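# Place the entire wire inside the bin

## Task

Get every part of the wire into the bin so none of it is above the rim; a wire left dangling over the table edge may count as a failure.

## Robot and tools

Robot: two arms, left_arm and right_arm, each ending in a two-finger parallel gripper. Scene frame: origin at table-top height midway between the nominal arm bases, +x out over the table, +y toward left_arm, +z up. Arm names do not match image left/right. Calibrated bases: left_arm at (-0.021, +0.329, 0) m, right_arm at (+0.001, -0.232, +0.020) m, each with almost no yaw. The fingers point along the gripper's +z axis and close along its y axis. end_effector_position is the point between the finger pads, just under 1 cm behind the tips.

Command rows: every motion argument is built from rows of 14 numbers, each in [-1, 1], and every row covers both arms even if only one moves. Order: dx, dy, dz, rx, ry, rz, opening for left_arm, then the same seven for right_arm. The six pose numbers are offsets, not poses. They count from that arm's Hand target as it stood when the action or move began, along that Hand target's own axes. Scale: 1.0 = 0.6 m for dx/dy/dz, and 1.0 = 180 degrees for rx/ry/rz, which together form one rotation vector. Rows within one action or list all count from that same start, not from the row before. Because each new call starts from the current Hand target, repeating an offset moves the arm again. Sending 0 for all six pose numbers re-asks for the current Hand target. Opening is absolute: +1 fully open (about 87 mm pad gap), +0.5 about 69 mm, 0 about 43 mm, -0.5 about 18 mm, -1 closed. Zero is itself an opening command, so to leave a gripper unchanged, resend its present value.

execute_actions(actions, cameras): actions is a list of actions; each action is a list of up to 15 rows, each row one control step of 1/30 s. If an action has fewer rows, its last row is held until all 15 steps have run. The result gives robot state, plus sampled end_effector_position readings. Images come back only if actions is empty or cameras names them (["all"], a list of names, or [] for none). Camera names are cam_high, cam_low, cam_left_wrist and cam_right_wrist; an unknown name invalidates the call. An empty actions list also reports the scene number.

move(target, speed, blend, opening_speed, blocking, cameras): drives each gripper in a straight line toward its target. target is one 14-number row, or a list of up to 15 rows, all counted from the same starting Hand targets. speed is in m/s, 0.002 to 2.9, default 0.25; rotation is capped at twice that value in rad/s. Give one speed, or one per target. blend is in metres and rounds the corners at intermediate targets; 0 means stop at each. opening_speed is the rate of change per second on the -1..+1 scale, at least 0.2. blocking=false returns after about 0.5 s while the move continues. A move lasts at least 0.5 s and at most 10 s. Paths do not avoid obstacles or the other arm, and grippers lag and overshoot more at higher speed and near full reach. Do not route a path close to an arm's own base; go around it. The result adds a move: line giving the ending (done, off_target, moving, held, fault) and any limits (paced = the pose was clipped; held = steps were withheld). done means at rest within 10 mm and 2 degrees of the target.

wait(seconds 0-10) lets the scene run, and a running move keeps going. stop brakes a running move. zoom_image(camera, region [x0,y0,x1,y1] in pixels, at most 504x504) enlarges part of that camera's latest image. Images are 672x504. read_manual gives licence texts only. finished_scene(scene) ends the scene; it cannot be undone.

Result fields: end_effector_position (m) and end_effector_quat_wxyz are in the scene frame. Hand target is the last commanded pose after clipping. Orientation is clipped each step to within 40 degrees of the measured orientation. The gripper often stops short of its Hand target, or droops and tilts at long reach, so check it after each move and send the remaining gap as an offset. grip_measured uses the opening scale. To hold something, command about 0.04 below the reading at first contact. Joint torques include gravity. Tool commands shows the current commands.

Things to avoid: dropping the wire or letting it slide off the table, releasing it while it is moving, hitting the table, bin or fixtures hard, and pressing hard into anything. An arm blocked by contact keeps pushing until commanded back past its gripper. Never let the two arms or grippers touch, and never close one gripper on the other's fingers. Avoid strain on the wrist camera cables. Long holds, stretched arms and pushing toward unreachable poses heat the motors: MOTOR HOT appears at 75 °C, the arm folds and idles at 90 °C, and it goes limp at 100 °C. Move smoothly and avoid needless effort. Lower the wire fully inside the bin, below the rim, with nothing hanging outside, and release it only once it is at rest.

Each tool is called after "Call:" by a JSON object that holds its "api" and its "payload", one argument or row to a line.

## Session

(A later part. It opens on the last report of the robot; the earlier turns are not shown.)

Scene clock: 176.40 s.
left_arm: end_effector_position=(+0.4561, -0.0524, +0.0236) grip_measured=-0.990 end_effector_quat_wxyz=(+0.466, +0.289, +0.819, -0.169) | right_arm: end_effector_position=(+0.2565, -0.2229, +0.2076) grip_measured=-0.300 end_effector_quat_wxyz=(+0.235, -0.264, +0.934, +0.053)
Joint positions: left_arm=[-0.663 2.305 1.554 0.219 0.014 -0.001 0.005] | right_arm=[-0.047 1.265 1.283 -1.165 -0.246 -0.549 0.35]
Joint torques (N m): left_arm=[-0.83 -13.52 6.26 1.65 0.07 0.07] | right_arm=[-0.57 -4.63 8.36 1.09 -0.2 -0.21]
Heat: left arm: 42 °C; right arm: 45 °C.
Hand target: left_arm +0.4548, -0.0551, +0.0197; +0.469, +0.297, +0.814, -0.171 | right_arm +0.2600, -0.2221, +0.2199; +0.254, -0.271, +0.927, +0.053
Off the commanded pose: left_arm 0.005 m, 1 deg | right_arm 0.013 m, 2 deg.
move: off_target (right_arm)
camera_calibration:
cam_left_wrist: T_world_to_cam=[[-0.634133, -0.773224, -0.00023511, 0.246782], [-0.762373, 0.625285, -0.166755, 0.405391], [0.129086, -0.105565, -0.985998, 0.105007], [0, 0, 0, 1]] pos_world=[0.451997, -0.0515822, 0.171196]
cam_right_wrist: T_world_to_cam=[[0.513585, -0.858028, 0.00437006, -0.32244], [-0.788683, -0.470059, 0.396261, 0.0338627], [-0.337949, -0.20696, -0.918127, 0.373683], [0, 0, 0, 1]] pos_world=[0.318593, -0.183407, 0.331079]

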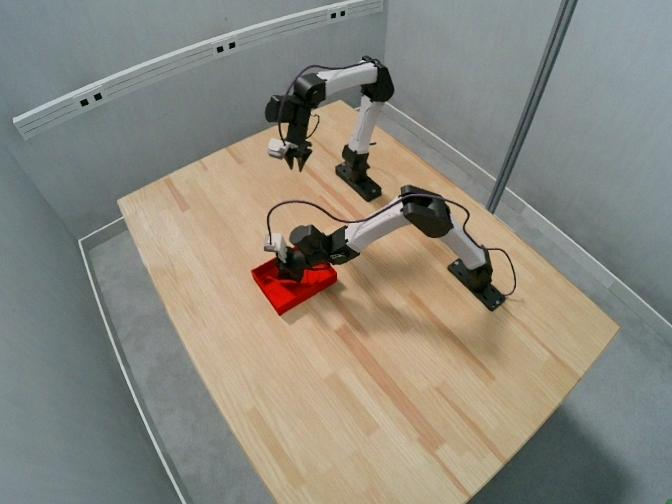

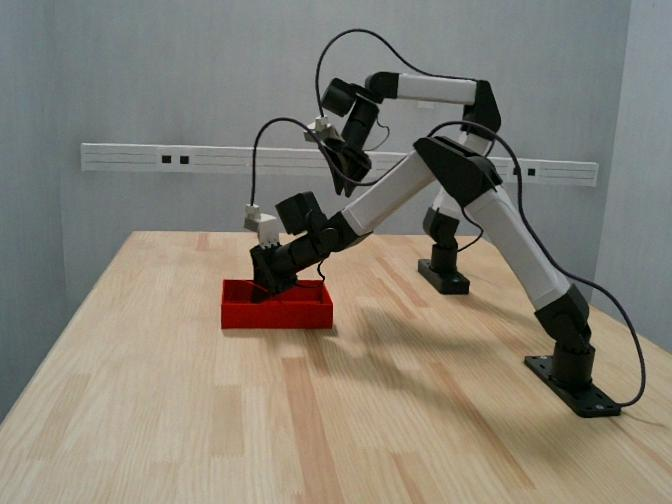

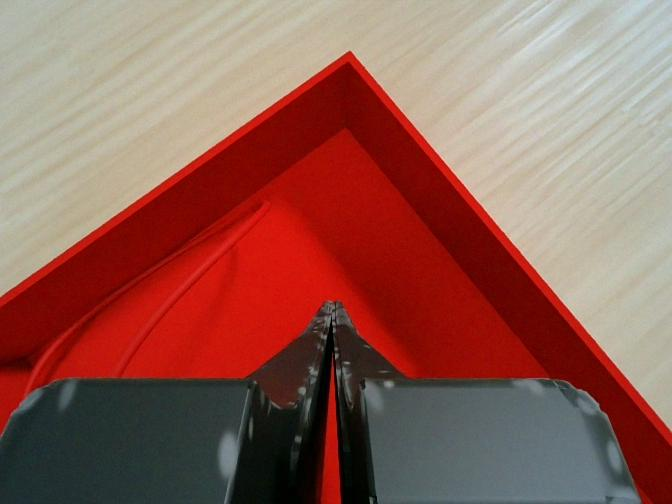

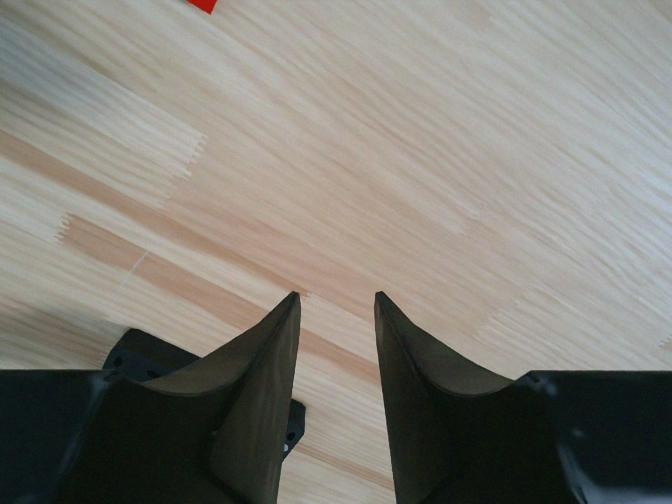

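Call:
{"api": "move", "payload": {
  "target": [
    [-0.1153,0,-0.0669,0,0,0,-1,0,0,0,0,0,0,-0.3],
    [-0.1068,0.0818,-0.0483,0,0,0,-1,0,0,0,0,0,0,-0.3]
  ],
  "speed": 0.12,
  "blend": [0.01,0],
  "cameras": ["all"]
}}

Call:
{"api": "zoom_image", "payload": {
  "camera": "cam_high",
  "region": [230, 230, 350, 330]
}}

Call:
{"api": "zoom_image", "payload": {
  "camera": "cam_low",
  "region": [200, 230, 340, 340]
}}

Call:
{"api": "zoom_image", "payload": {
  "camera": "cam_left_wrist",
  "region": [0, 0, 504, 400]
}}

Scene clock: 186.10 s.
left_arm: end_effector_position=(+0.4888, -0.0163, +0.0855) grip_measured=-0.990 end_effector_quat_wxyz=(+0.466, +0.288, +0.819, -0.169) | right_arm: end_effector_position=(+0.2565, -0.2229, +0.2076) grip_measured=-0.300 end_effector_quat_wxyz=(+0.235, -0.264, +0.934, +0.053)
Joint positions: left_arm=[-0.563 2.23 1.693 0 0.1 0.049 0.005] | right_arm=[-0.047 1.265 1.283 -1.165 -0.246 -0.549 0.35]
Joint torques (N m): left_arm=[-0.84 -12.97 10.25 1.37 0.11 0.07] | right_arm=[-0.44 -4.6 8.27 1.08 -0.18 -0.21]
Heat: left arm: 41 °C; right arm: 44 °C.
Hand target: left_arm +0.4918, -0.0220, +0.0897; +0.469, +0.297, +0.814, -0.171 | right_arm +0.2600, -0.2221, +0.2199; +0.254, -0.271, +0.927, +0.053
Off the commanded pose: left_arm 0.008 m, 1 deg | right_arm 0.013 m, 2 deg.
move: off_target (right_arm)
camera_calibration:
cam_left_wrist: T_world_to_cam=[[-0.633357, -0.773859, 0.000485521, 0.294941], [-0.763303, 0.624614, -0.165, 0.418319], [0.127383, -0.104874, -0.986293, 0.166501], [0, 0, 0, 1]] pos_world=[0.484898, -0.0155838, 0.233098]
cam_right_wrist: T_world_to_cam=[[0.513585, -0.858028, 0.00437006, -0.32244], [-0.788683, -0.470059, 0.396261, 0.0338627], [-0.337949, -0.20696, -0.918127, 0.373683], [0, 0, 0, 1]] pos_world=[0.318593, -0.183407, 0.331079]

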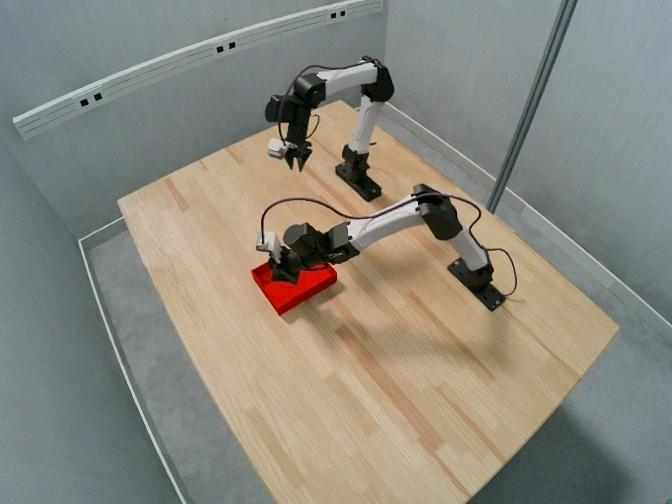

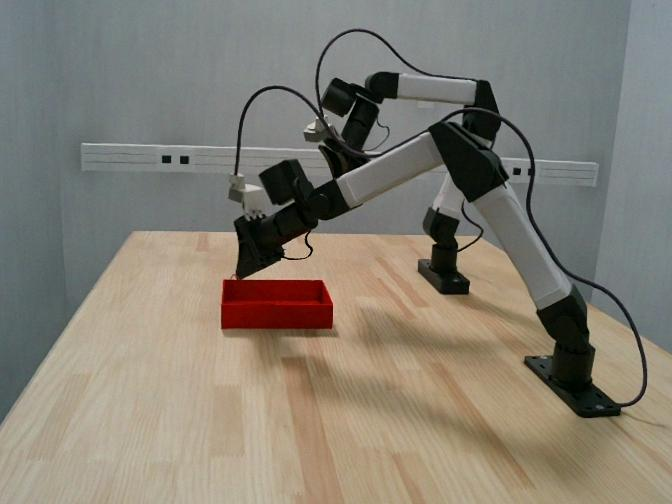

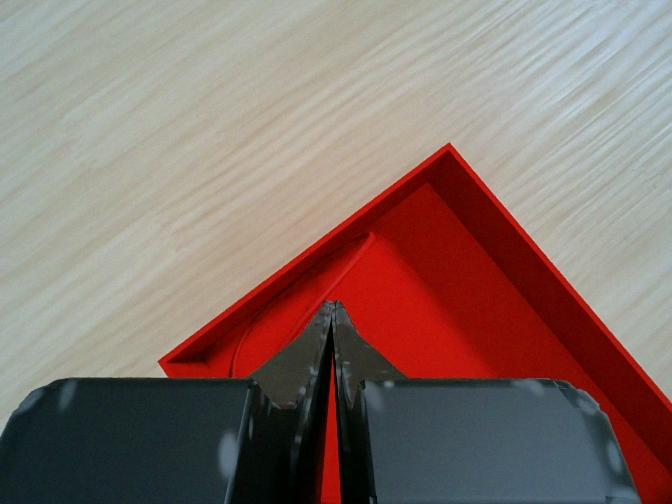

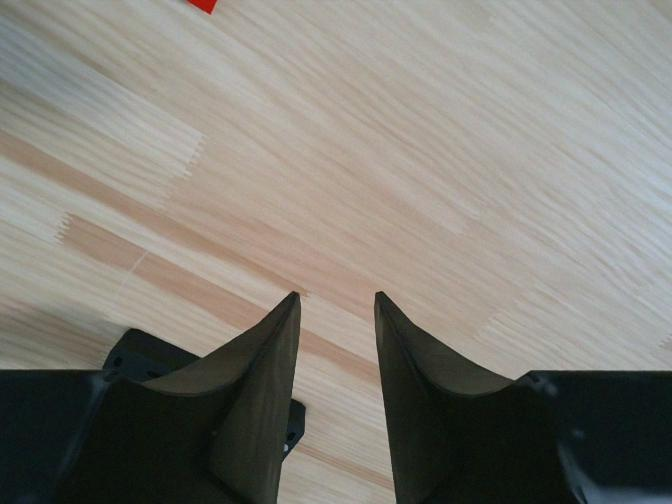

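Scaled by 4.200 from the camera's 672x504 image, which has a finer 960x720 frame.

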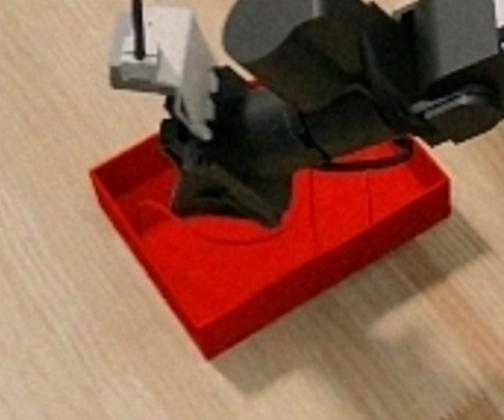

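Scaled by 3.600 from the camera's 672x504 image, which has a finer 960x720 frame.

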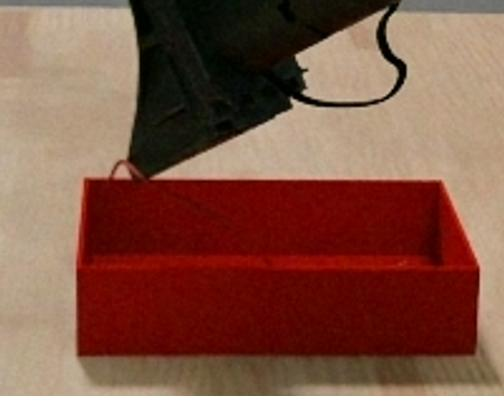

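Scaled by 1.000.

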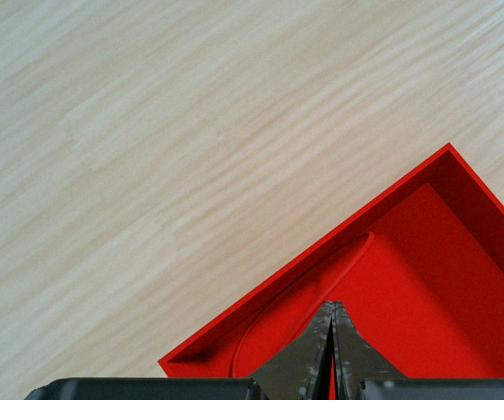

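Call:
{"api": "move", "payload": {
  "target": [
    [0.0077,-0.0202,0.0365,0,0,0,-1,0,0,0,0,0,0,-0.3],
    [0.087,-0.0202,0.0825,0,0,0,-1,0,0,0,0,0,0,-0.3]
  ],
  "speed": 0.08,
  "blend": [0.005,0],
  "cameras": ["cam_low","cam_left_wrist"]
}}

Call:
{"api": "zoom_image", "payload": {
  "camera": "cam_low",
  "region": [200, 230, 340, 340]
}}

Call:
{"api": "move", "payload": {
  "target": [-0.13,0,-0.09,0,0,0,-1,0,0,0,0,0,0,-0.3],
  "speed": 0.12,
  "cameras": ["cam_high","cam_low","cam_left_wrist"]
}}

Call:
{"api": "zoom_image", "payload": {
  "camera": "cam_low",
  "region": [200, 230, 340, 340]
}}

Call:
{"api": "zoom_image", "payload": {
  "camera": "cam_high",
  "region": [230, 230, 350, 330]
}}

Scene clock: 192.97 s.
left_arm: end_effector_position=(+0.4952, -0.0423, +0.0233) grip_measured=-0.990 end_effector_quat_wxyz=(+0.465, +0.299, +0.815, -0.174) | right_arm: end_effector_position=(+0.2565, -0.2229, +0.2076) grip_measured=-0.300 end_effector_quat_wxyz=(+0.235, -0.264, +0.934, +0.053)
Joint positions: left_arm=[-0.593 2.396 1.72 0.141 0.093 0.049 0.005] | right_arm=[-0.047 1.265 1.283 -1.165 -0.246 -0.549 0.35]
Joint torques (N m): left_arm=[-0.59 -14.46 6.5 1.67 -0.06 -0.07] | right_arm=[-0.27 -4.66 8.46 1.09 -0.17 -0.2]
Heat: left arm: 42 °C; right arm: 43 °C.
Hand target: left_arm +0.4968, -0.0421, +0.0197; +0.469, +0.297, +0.814, -0.171 | right_arm +0.2600, -0.2221, +0.2199; +0.254, -0.271, +0.927, +0.053
Off the commanded pose: left_arm 0.004 m, 1 deg | right_arm 0.013 m, 2 deg.
move: off_target (right_arm)
camera_calibration:
cam_left_wrist: T_world_to_cam=[[-0.652503, -0.75778, -0.00319297, 0.289225], [-0.746858, 0.6438, -0.166506, 0.421978], [0.128231, -0.106261, -0.986035, 0.101122], [0, 0, 0, 1]] pos_world=[0.490911, -0.0417552, 0.170895]
Images, in order (width x height): cam_low 672x504, cam_left_wrist 672x504.

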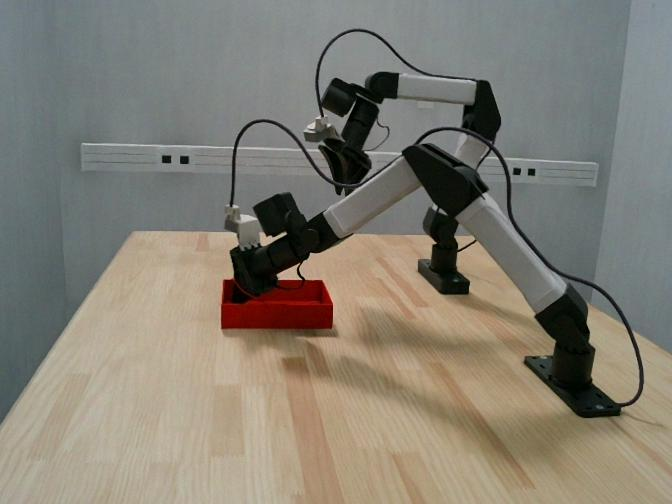

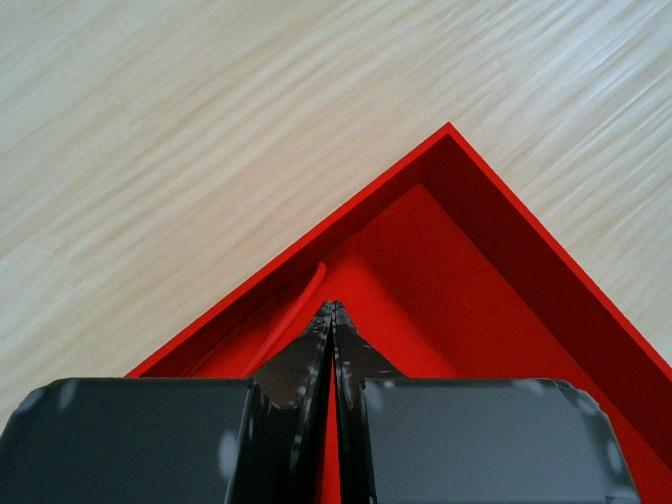

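Scaled by 3.600 from the camera's 672x504 image, which has a finer 960x720 frame.

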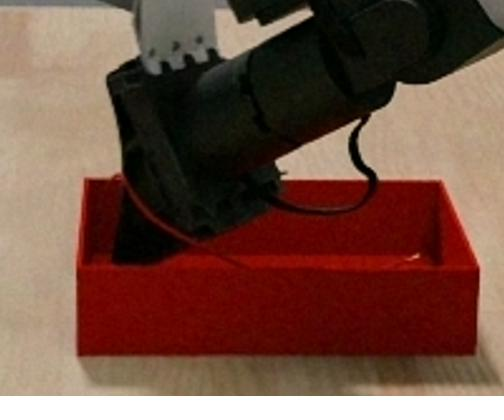

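Scene clock: 194.53 s.
left_arm: end_effector_position=(+0.4861, -0.0361, +0.0857) grip_measured=-0.990 end_effector_quat_wxyz=(+0.449, +0.301, +0.824, -0.170) | right_arm: end_effector_position=(+0.2565, -0.2229, +0.2076) grip_measured=-0.300 end_effector_quat_wxyz=(+0.235, -0.264, +0.934, +0.053)
Joint positions: left_arm=[-0.593 2.283 1.811 -0.102 0.093 0.049 0.005] | right_arm=[-0.047 1.265 1.283 -1.165 -0.246 -0.549 0.35]
Joint torques (N m): left_arm=[-0.49 -18.03 9.74 1.37 -0.05 -0.06] | right_arm=[-0.55 -4.59 8.34 1.08 -0.18 -0.23]
Heat: left arm: 43 °C; right arm: 42 °C.
Hand target: left_arm +0.4909, -0.0371, +0.1142; +0.469, +0.297, +0.814, -0.171 | right_arm +0.2600, -0.2221, +0.2199; +0.254, -0.271, +0.927, +0.053
Off the commanded pose: left_arm 0.029 m, 3 deg | right_arm 0.013 m, 2 deg.
move: off_target (left_arm, right_arm)
camera_calibration:
cam_left_wrist: T_world_to_cam=[[-0.652498, -0.75779, 0.000953109, 0.28787], [-0.751532, 0.646947, -0.129073, 0.420707], [0.0971939, -0.0849365, -0.991635, 0.180831], [0, 0, 0, 1]] pos_world=[0.486434, -0.0386708, 0.233346]
Images, in order (width x height): cam_high 672x504, cam_low 672x504, cam_left_wrist 672x504.

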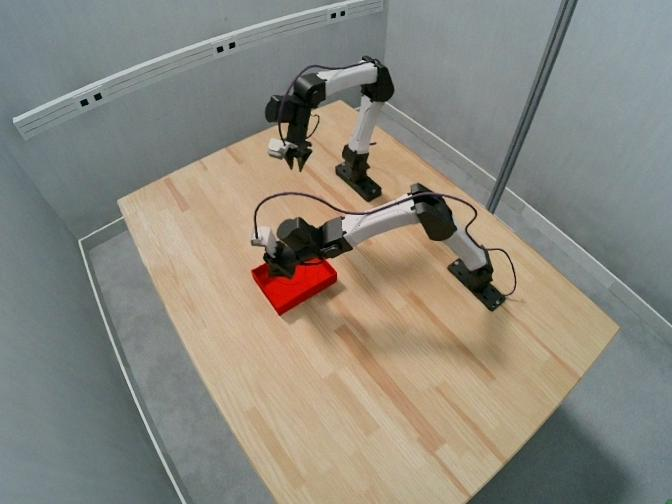

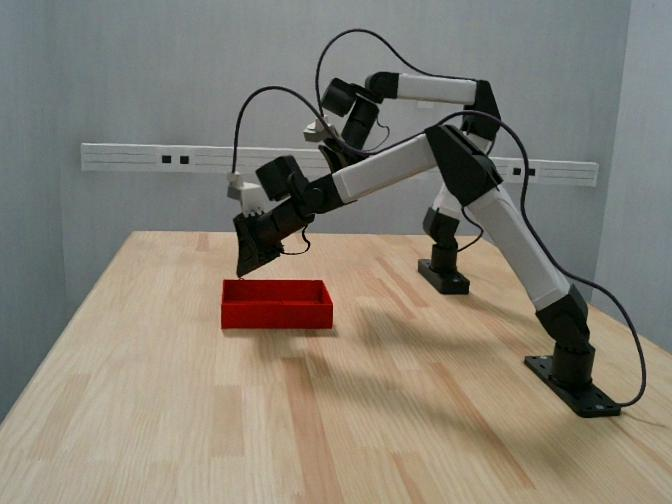

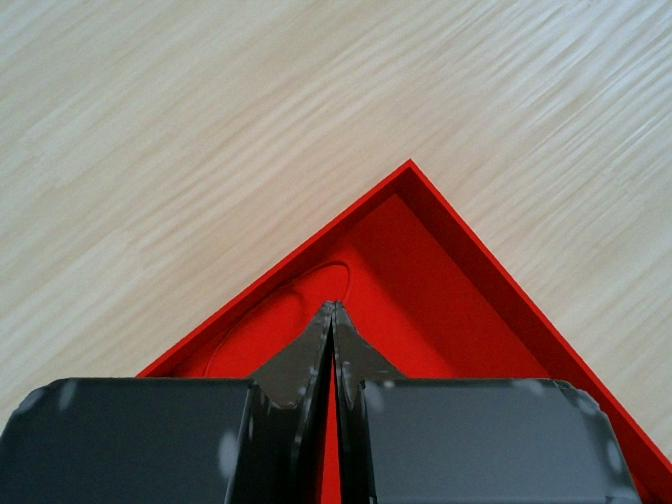

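Scaled by 3.600 from the camera's 672x504 image, which has a finer 960x720 frame.

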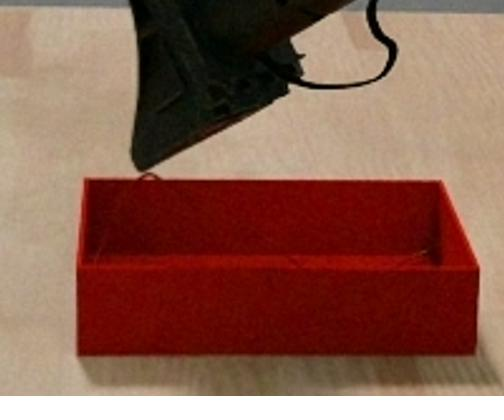

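Scaled by 4.200 from the camera's 672x504 image, which has a finer 960x720 frame.

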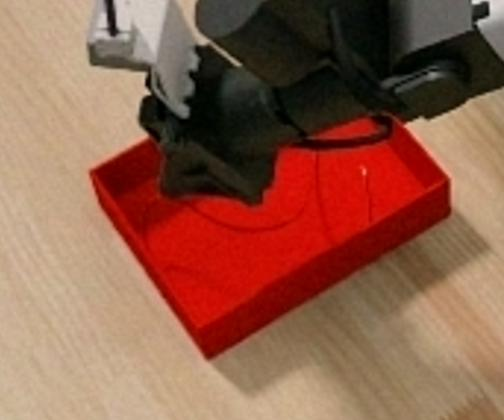

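Call:
{"api": "move", "payload": {
  "target": [
    [0,0,-0.45,0,0,0,-1,0,0,0,0,0,0,-0.4],
    [0,0,-0.45,0,0,0,-1,-0.3357,0.0777,0.4213,0.0146,-0.0584,0.1736,-0.5]
  ],
  "speed": 0.25,
  "blend": [0.03,0],
  "cameras": ["all"]
}}

Call:
{"api": "zoom_image", "payload": {
  "camera": "cam_low",
  "region": [200, 230, 340, 340]
}}

Call:
{"api": "zoom_image", "payload": {
  "camera": "cam_right_wrist",
  "region": [150, 0, 550, 400]
}}

Scene clock: 214.43 s.
left_arm: end_effector_position=(+0.3145, +0.1106, +0.2571) grip_measured=-0.990 end_effector_quat_wxyz=(+0.479, +0.290, +0.810, -0.174) | right_arm: end_effector_position=(+0.4786, -0.0319, +0.0898) grip_measured=-0.500 end_effector_quat_wxyz=(+0.297, -0.008, +0.948, +0.117)
Joint positions: left_arm=[-0.512 1.321 1.259 -0.446 0.15 0.08 0.005] | right_arm=[0.367 2.089 1.646 -0.479 -0.013 0.351 0.25]
Joint torques (N m): left_arm=[-0.2 -5.34 6.5 1.36 0.12 0.06] | right_arm=[0.21 -10.13 8.85 1.77 0.22 0.05]
Heat: left arm: 44 °C; right arm: 41 °C.
Hand target: left_arm +0.3120, +0.1132, +0.2494; +0.469, +0.297, +0.814, -0.171 | right_arm +0.4928, -0.0273, +0.0996; +0.319, +0.000, +0.940, +0.122
Off the commanded pose: left_arm 0.008 m, 1 deg | right_arm 0.018 m, 3 deg.
move: off_target (right_arm); blend cut to 0 m at target 1; target 2's new opening was sent with right_arm's hand 0.018 m and 3 deg from that target
camera_calibration:
cam_left_wrist: T_world_to_cam=[[-0.640042, -0.768323, -0.00511635, 0.285556], [-0.75266, 0.628305, -0.196815, 0.238763], [0.154432, -0.122119, -0.980427, 0.363209], [0, 0, 0, 1]] pos_world=[0.306384, 0.113738, 0.404553]
cam_right_wrist: T_world_to_cam=[[0.0814491, -0.967629, -0.238871, -0.0470455], [-0.95274, -0.145965, 0.266422, 0.446036], [-0.292664, 0.205882, -0.933788, 0.373081], [0, 0, 0, 1]] pos_world=[0.537976, -0.0572276, 0.218307]

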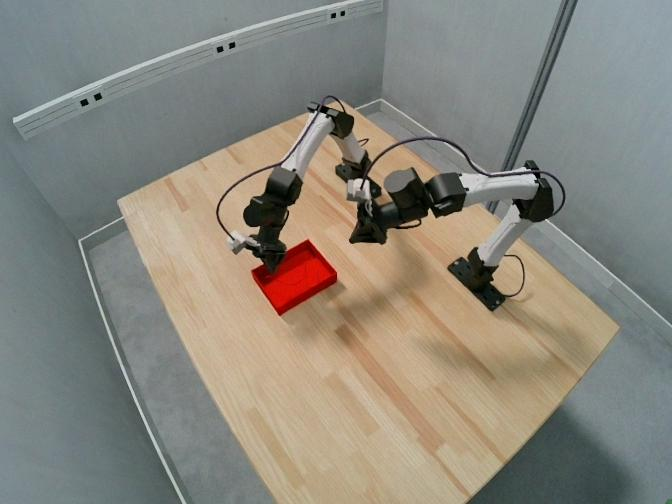

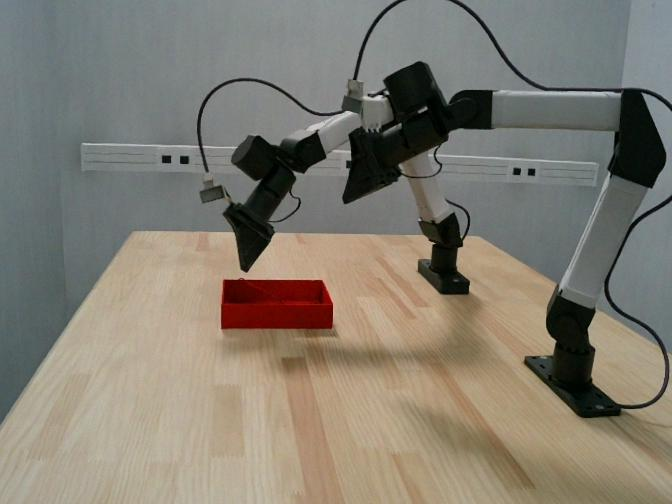

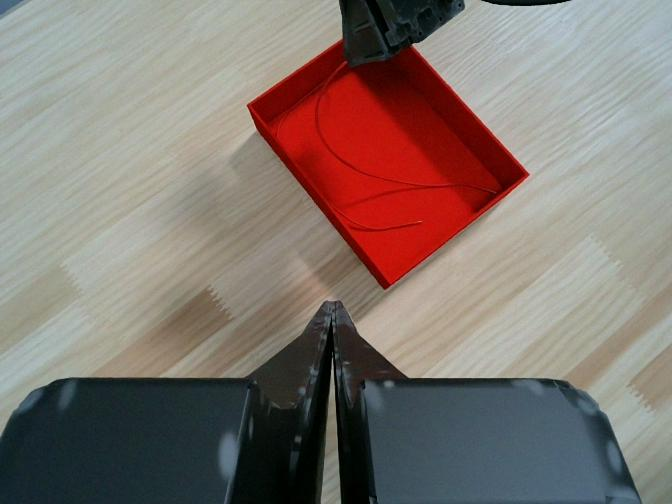

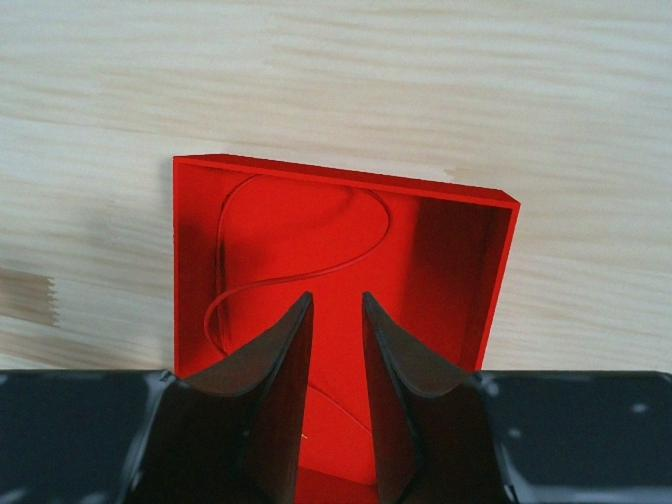

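Scaled by 3.600 from the camera's 672x504 image, which has a finer 960x720 frame.

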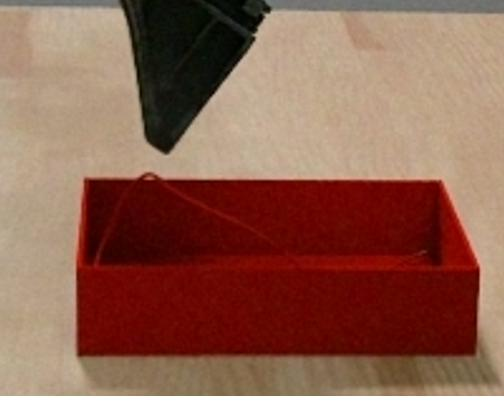

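Scaled by 1.260 from the camera's 672x504 image, which has a finer 960x720 frame.

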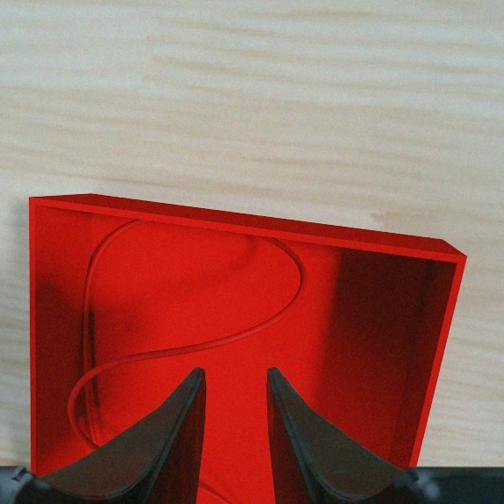

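Call:
{"api": "move", "payload": {
  "target": [0,0,0,0,0,0,-1,0.0804,-0.034,0.1162,0,0,0,-0.5],
  "speed": 0.08,
  "cameras": ["cam_low","cam_right_wrist"]
}}

Call:
{"api": "zoom_image", "payload": {
  "camera": "cam_low",
  "region": [200, 230, 340, 340]
}}

Call:
{"api": "zoom_image", "payload": {
  "camera": "cam_right_wrist",
  "region": [150, 0, 550, 400]
}}

Scene clock: 221.20 s.
left_arm: end_effector_position=(+0.3145, +0.1106, +0.2571) grip_measured=-0.990 end_effector_quat_wxyz=(+0.479, +0.290, +0.810, -0.174) | right_arm: end_effector_position=(+0.4939, -0.0260, +0.0171) grip_measured=-0.500 end_effector_quat_wxyz=(+0.313, -0.008, +0.942, +0.123)
Joint positions: left_arm=[-0.512 1.321 1.259 -0.446 0.15 0.08 0.005] | right_arm=[0.367 2.217 1.529 -0.196 -0.013 0.351 0.25]
Joint torques (N m): left_arm=[-0.18 -5.34 6.5 1.36 0.12 0.06] | right_arm=[-0.16 -10.74 5.24 1.81 0.19 -0.01]
Heat: left arm: 43 °C; right arm: 43 °C.
Hand target: left_arm +0.3120, +0.1132, +0.2494; +0.469, +0.297, +0.814, -0.171 | right_arm +0.4978, -0.0274, +0.0125; +0.319, +0.000, +0.940, +0.122
Off the commanded pose: left_arm 0.008 m, 1 deg | right_arm 0.006 m, 1 deg.
move: done
camera_calibration:
cam_right_wrist: T_world_to_cam=[[0.0894383, -0.964455, -0.248652, -0.0636451], [-0.961184, -0.149003, 0.232213, 0.485583], [-0.261009, 0.218232, -0.940345, 0.293142], [0, 0, 0, 1]] pos_world=[0.54894, -0.0530022, 0.147071]
Images, in order (width x height): cam_low 672x504, cam_right_wrist 672x504.

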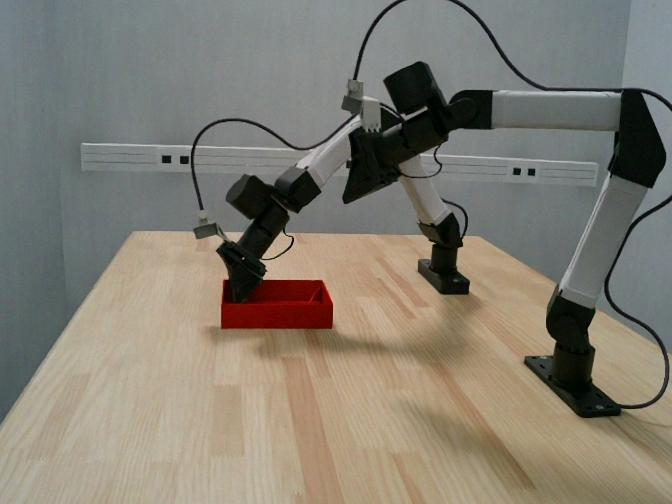

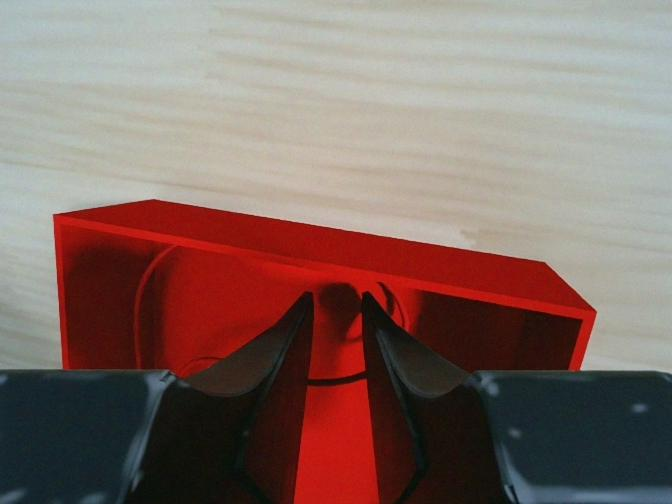

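Scaled by 3.600 from the camera's 672x504 image, which has a finer 960x720 frame.

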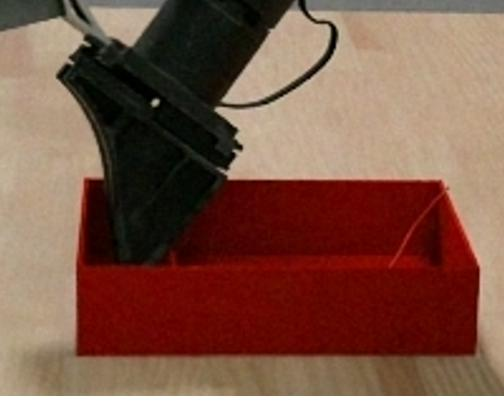

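Scaled by 1.260 from the camera's 672x504 image, which has a finer 960x720 frame.

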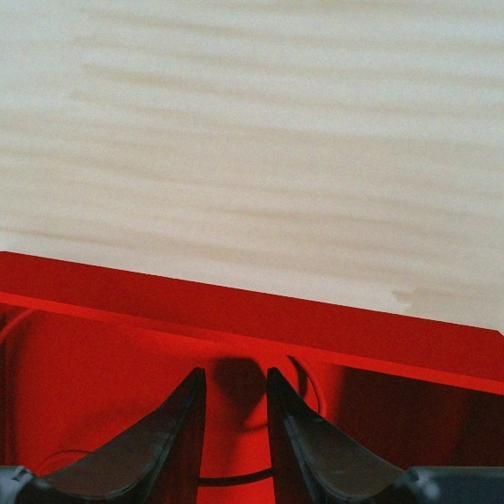

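Call:
{"api": "move", "payload": {
  "target": [0,0,0,0,0,0,-1,-0.0804,0.034,-0.1162,0,0,0,-0.5],
  "speed": 0.1,
  "cameras": ["cam_high","cam_low","cam_left_wrist","cam_right_wrist"]
}}

Call:
{"api": "zoom_image", "payload": {
  "camera": "cam_low",
  "region": [200, 230, 340, 340]
}}

Call:
{"api": "zoom_image", "payload": {
  "camera": "cam_left_wrist",
  "region": [220, 0, 560, 320]
}}

Scene clock: 226.70 s.
left_arm: end_effector_position=(+0.3145, +0.1106, +0.2571) grip_measured=-0.990 end_effector_quat_wxyz=(+0.479, +0.290, +0.810, -0.174) | right_arm: end_effector_position=(+0.4829, -0.0303, +0.0674) grip_measured=-0.500 end_effector_quat_wxyz=(+0.287, -0.008, +0.951, +0.114)
Joint positions: left_arm=[-0.512 1.321 1.259 -0.446 0.15 0.08 0.005] | right_arm=[0.367 2.143 1.649 -0.449 -0.013 0.351 0.25]
Joint torques (N m): left_arm=[-0.18 -5.33 6.5 1.36 0.12 0.07] | right_arm=[0.08 -15.6 8.31 1.43 0.24 0.03]
Heat: left arm: 43 °C; right arm: 44 °C.
Hand target: left_arm +0.3120, +0.1132, +0.2494; +0.469, +0.297, +0.814, -0.171 | right_arm +0.4928, -0.0274, +0.0995; +0.319, +0.000, +0.940, +0.122
Off the commanded pose: left_arm 0.008 m, 1 deg | right_arm 0.034 m, 4 deg.
move: off_target (right_arm)
camera_calibration:
cam_left_wrist: T_world_to_cam=[[-0.640042, -0.768323, -0.00511635, 0.285556], [-0.75266, 0.628305, -0.196815, 0.238763], [0.154432, -0.122119, -0.980427, 0.363209], [0, 0, 0, 1]] pos_world=[0.306384, 0.113738, 0.404553]
cam_right_wrist: T_world_to_cam=[[0.0763242, -0.969446, -0.23313, -0.0491044], [-0.947382, -0.143408, 0.286183, 0.452455], [-0.310872, 0.199021, -0.929381, 0.361382], [0, 0, 0, 1]] pos_world=[0.544739, -0.0546411, 0.194929]

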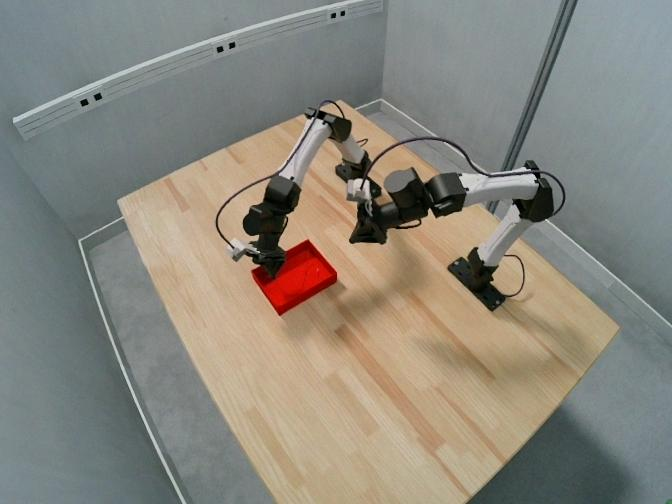

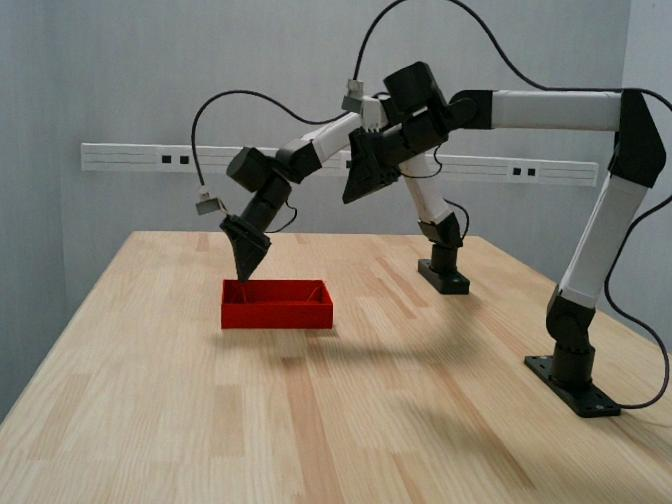

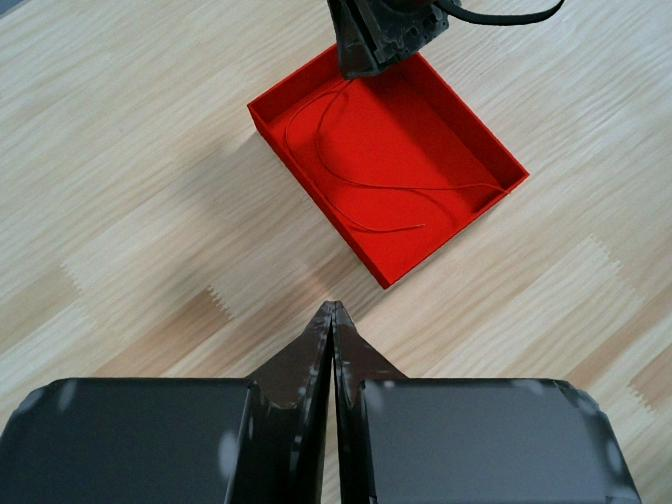

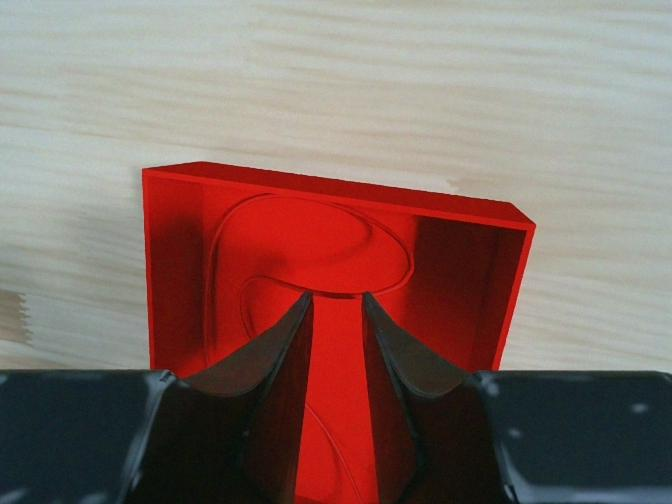

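Scaled by 3.600 from the camera's 672x504 image, which has a finer 960x720 frame.

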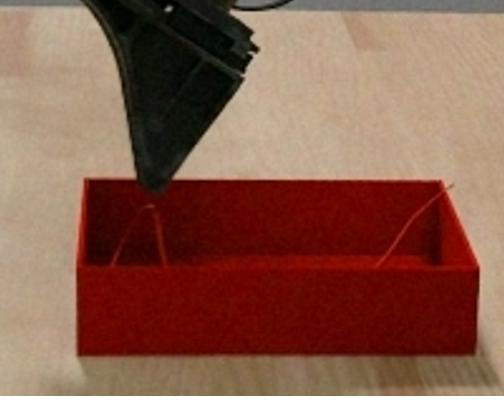

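Scaled by 1.482 from the camera's 672x504 image, which has a finer 960x720 frame.

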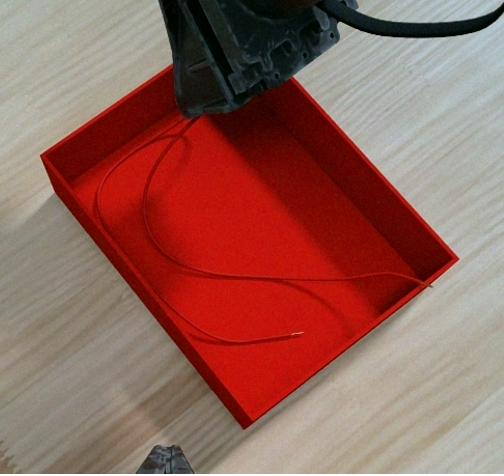

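Call:
{"api": "move", "payload": {
  "target": [
    [0,0,0,0,0,0,-1,-0.04,0.016,-0.05,0,0,0,-0.5],
    [0,0,0,0,0,0,-1,0.201,0.0083,-0.1547,-0.024,0.0587,-0.2127,-0.2]
  ],
  "speed": 0.2,
  "blend": [0.02,0],
  "cameras": ["cam_high","cam_low","cam_left_wrist","cam_right_wrist"]
}}

Call:
{"api": "zoom_image", "payload": {
  "camera": "cam_low",
  "region": [200, 230, 340, 340]
}}

Call:
{"api": "zoom_image", "payload": {
  "camera": "cam_right_wrist",
  "region": [150, 0, 600, 400]
}}

Scene clock: 238.73 s.
left_arm: end_effector_position=(+0.3145, +0.1106, +0.2571) grip_measured=-0.990 end_effector_quat_wxyz=(+0.479, +0.290, +0.810, -0.174) | right_arm: end_effector_position=(+0.3396, -0.0333, +0.0874) grip_measured=-0.200 end_effector_quat_wxyz=(+0.237, -0.326, +0.914, +0.048)
Joint positions: left_arm=[-0.512 1.321 1.259 -0.446 0.15 0.08 0.005] | right_arm=[0.549 1.755 1.251 -0.579 0.002 -0.141 0.4]
Joint torques (N m): left_arm=[-0.18 -5.34 6.49 1.36 0.12 0.07] | right_arm=[0.14 -11.81 5.16 1.33 0.16 -0.22]
Heat: left arm: 43 °C; right arm: 48 °C.
Hand target: left_arm +0.3120, +0.1132, +0.2494; +0.469, +0.297, +0.814, -0.171 | right_arm +0.3407, -0.0345, +0.0995; +0.255, -0.331, +0.908, +0.045
Off the commanded pose: left_arm 0.008 m, 1 deg | right_arm 0.012 m, 2 deg.
move: off_target (right_arm); blend cut to 0.0199 m at target 1; target 2's new opening was sent with right_arm's hand 0.012 m and 2 deg from that target
camera_calibration:
cam_left_wrist: T_world_to_cam=[[-0.640042, -0.768323, -0.00511635, 0.285556], [-0.75266, 0.628305, -0.196815, 0.238763], [0.154432, -0.122119, -0.980427, 0.363209], [0, 0, 0, 1]] pos_world=[0.306384, 0.113738, 0.404553]
cam_right_wrist: T_world_to_cam=[[0.614639, -0.787472, 0.0458969, -0.23763], [-0.734243, -0.549888, 0.398134, 0.214814], [-0.288281, -0.278408, -0.916178, 0.311287], [0, 0, 0, 1]] pos_world=[0.393521, 0.0176615, 0.210576]

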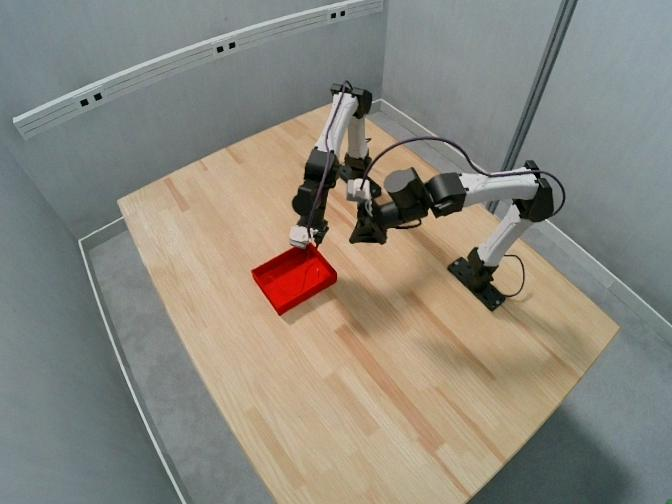

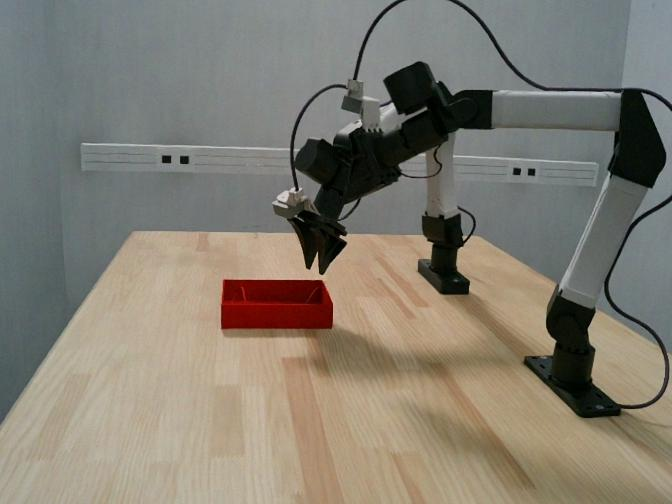

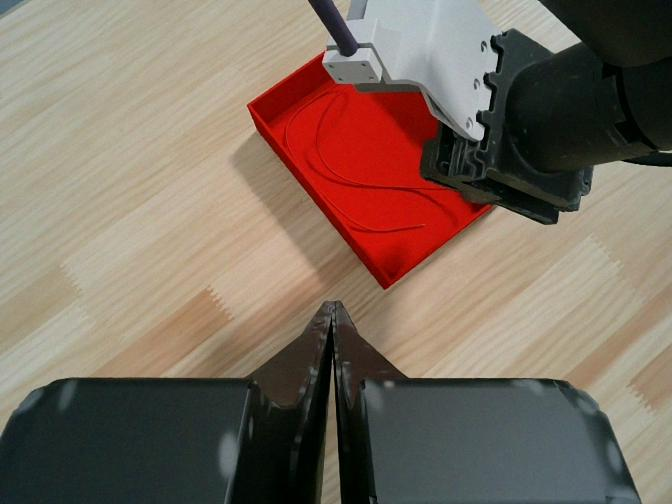

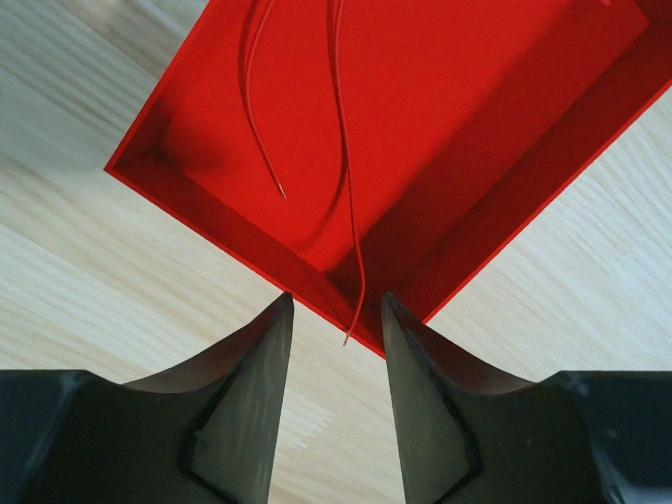

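Scaled by 3.600 from the camera's 672x504 image, which has a finer 960x720 frame.

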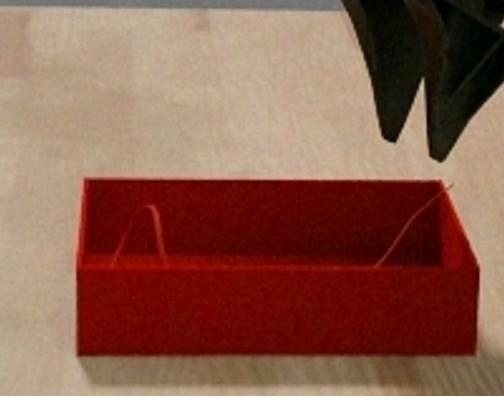

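Scaled by 1.120 from the camera's 672x504 image, which has a finer 960x720 frame.

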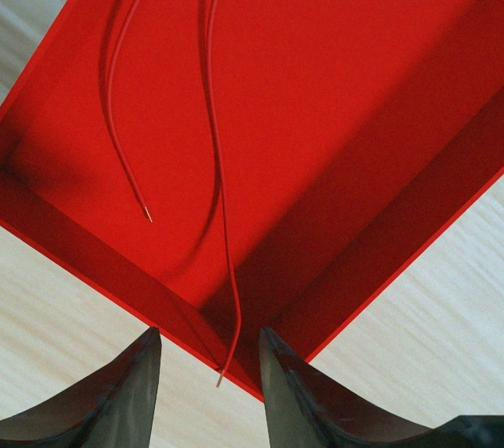

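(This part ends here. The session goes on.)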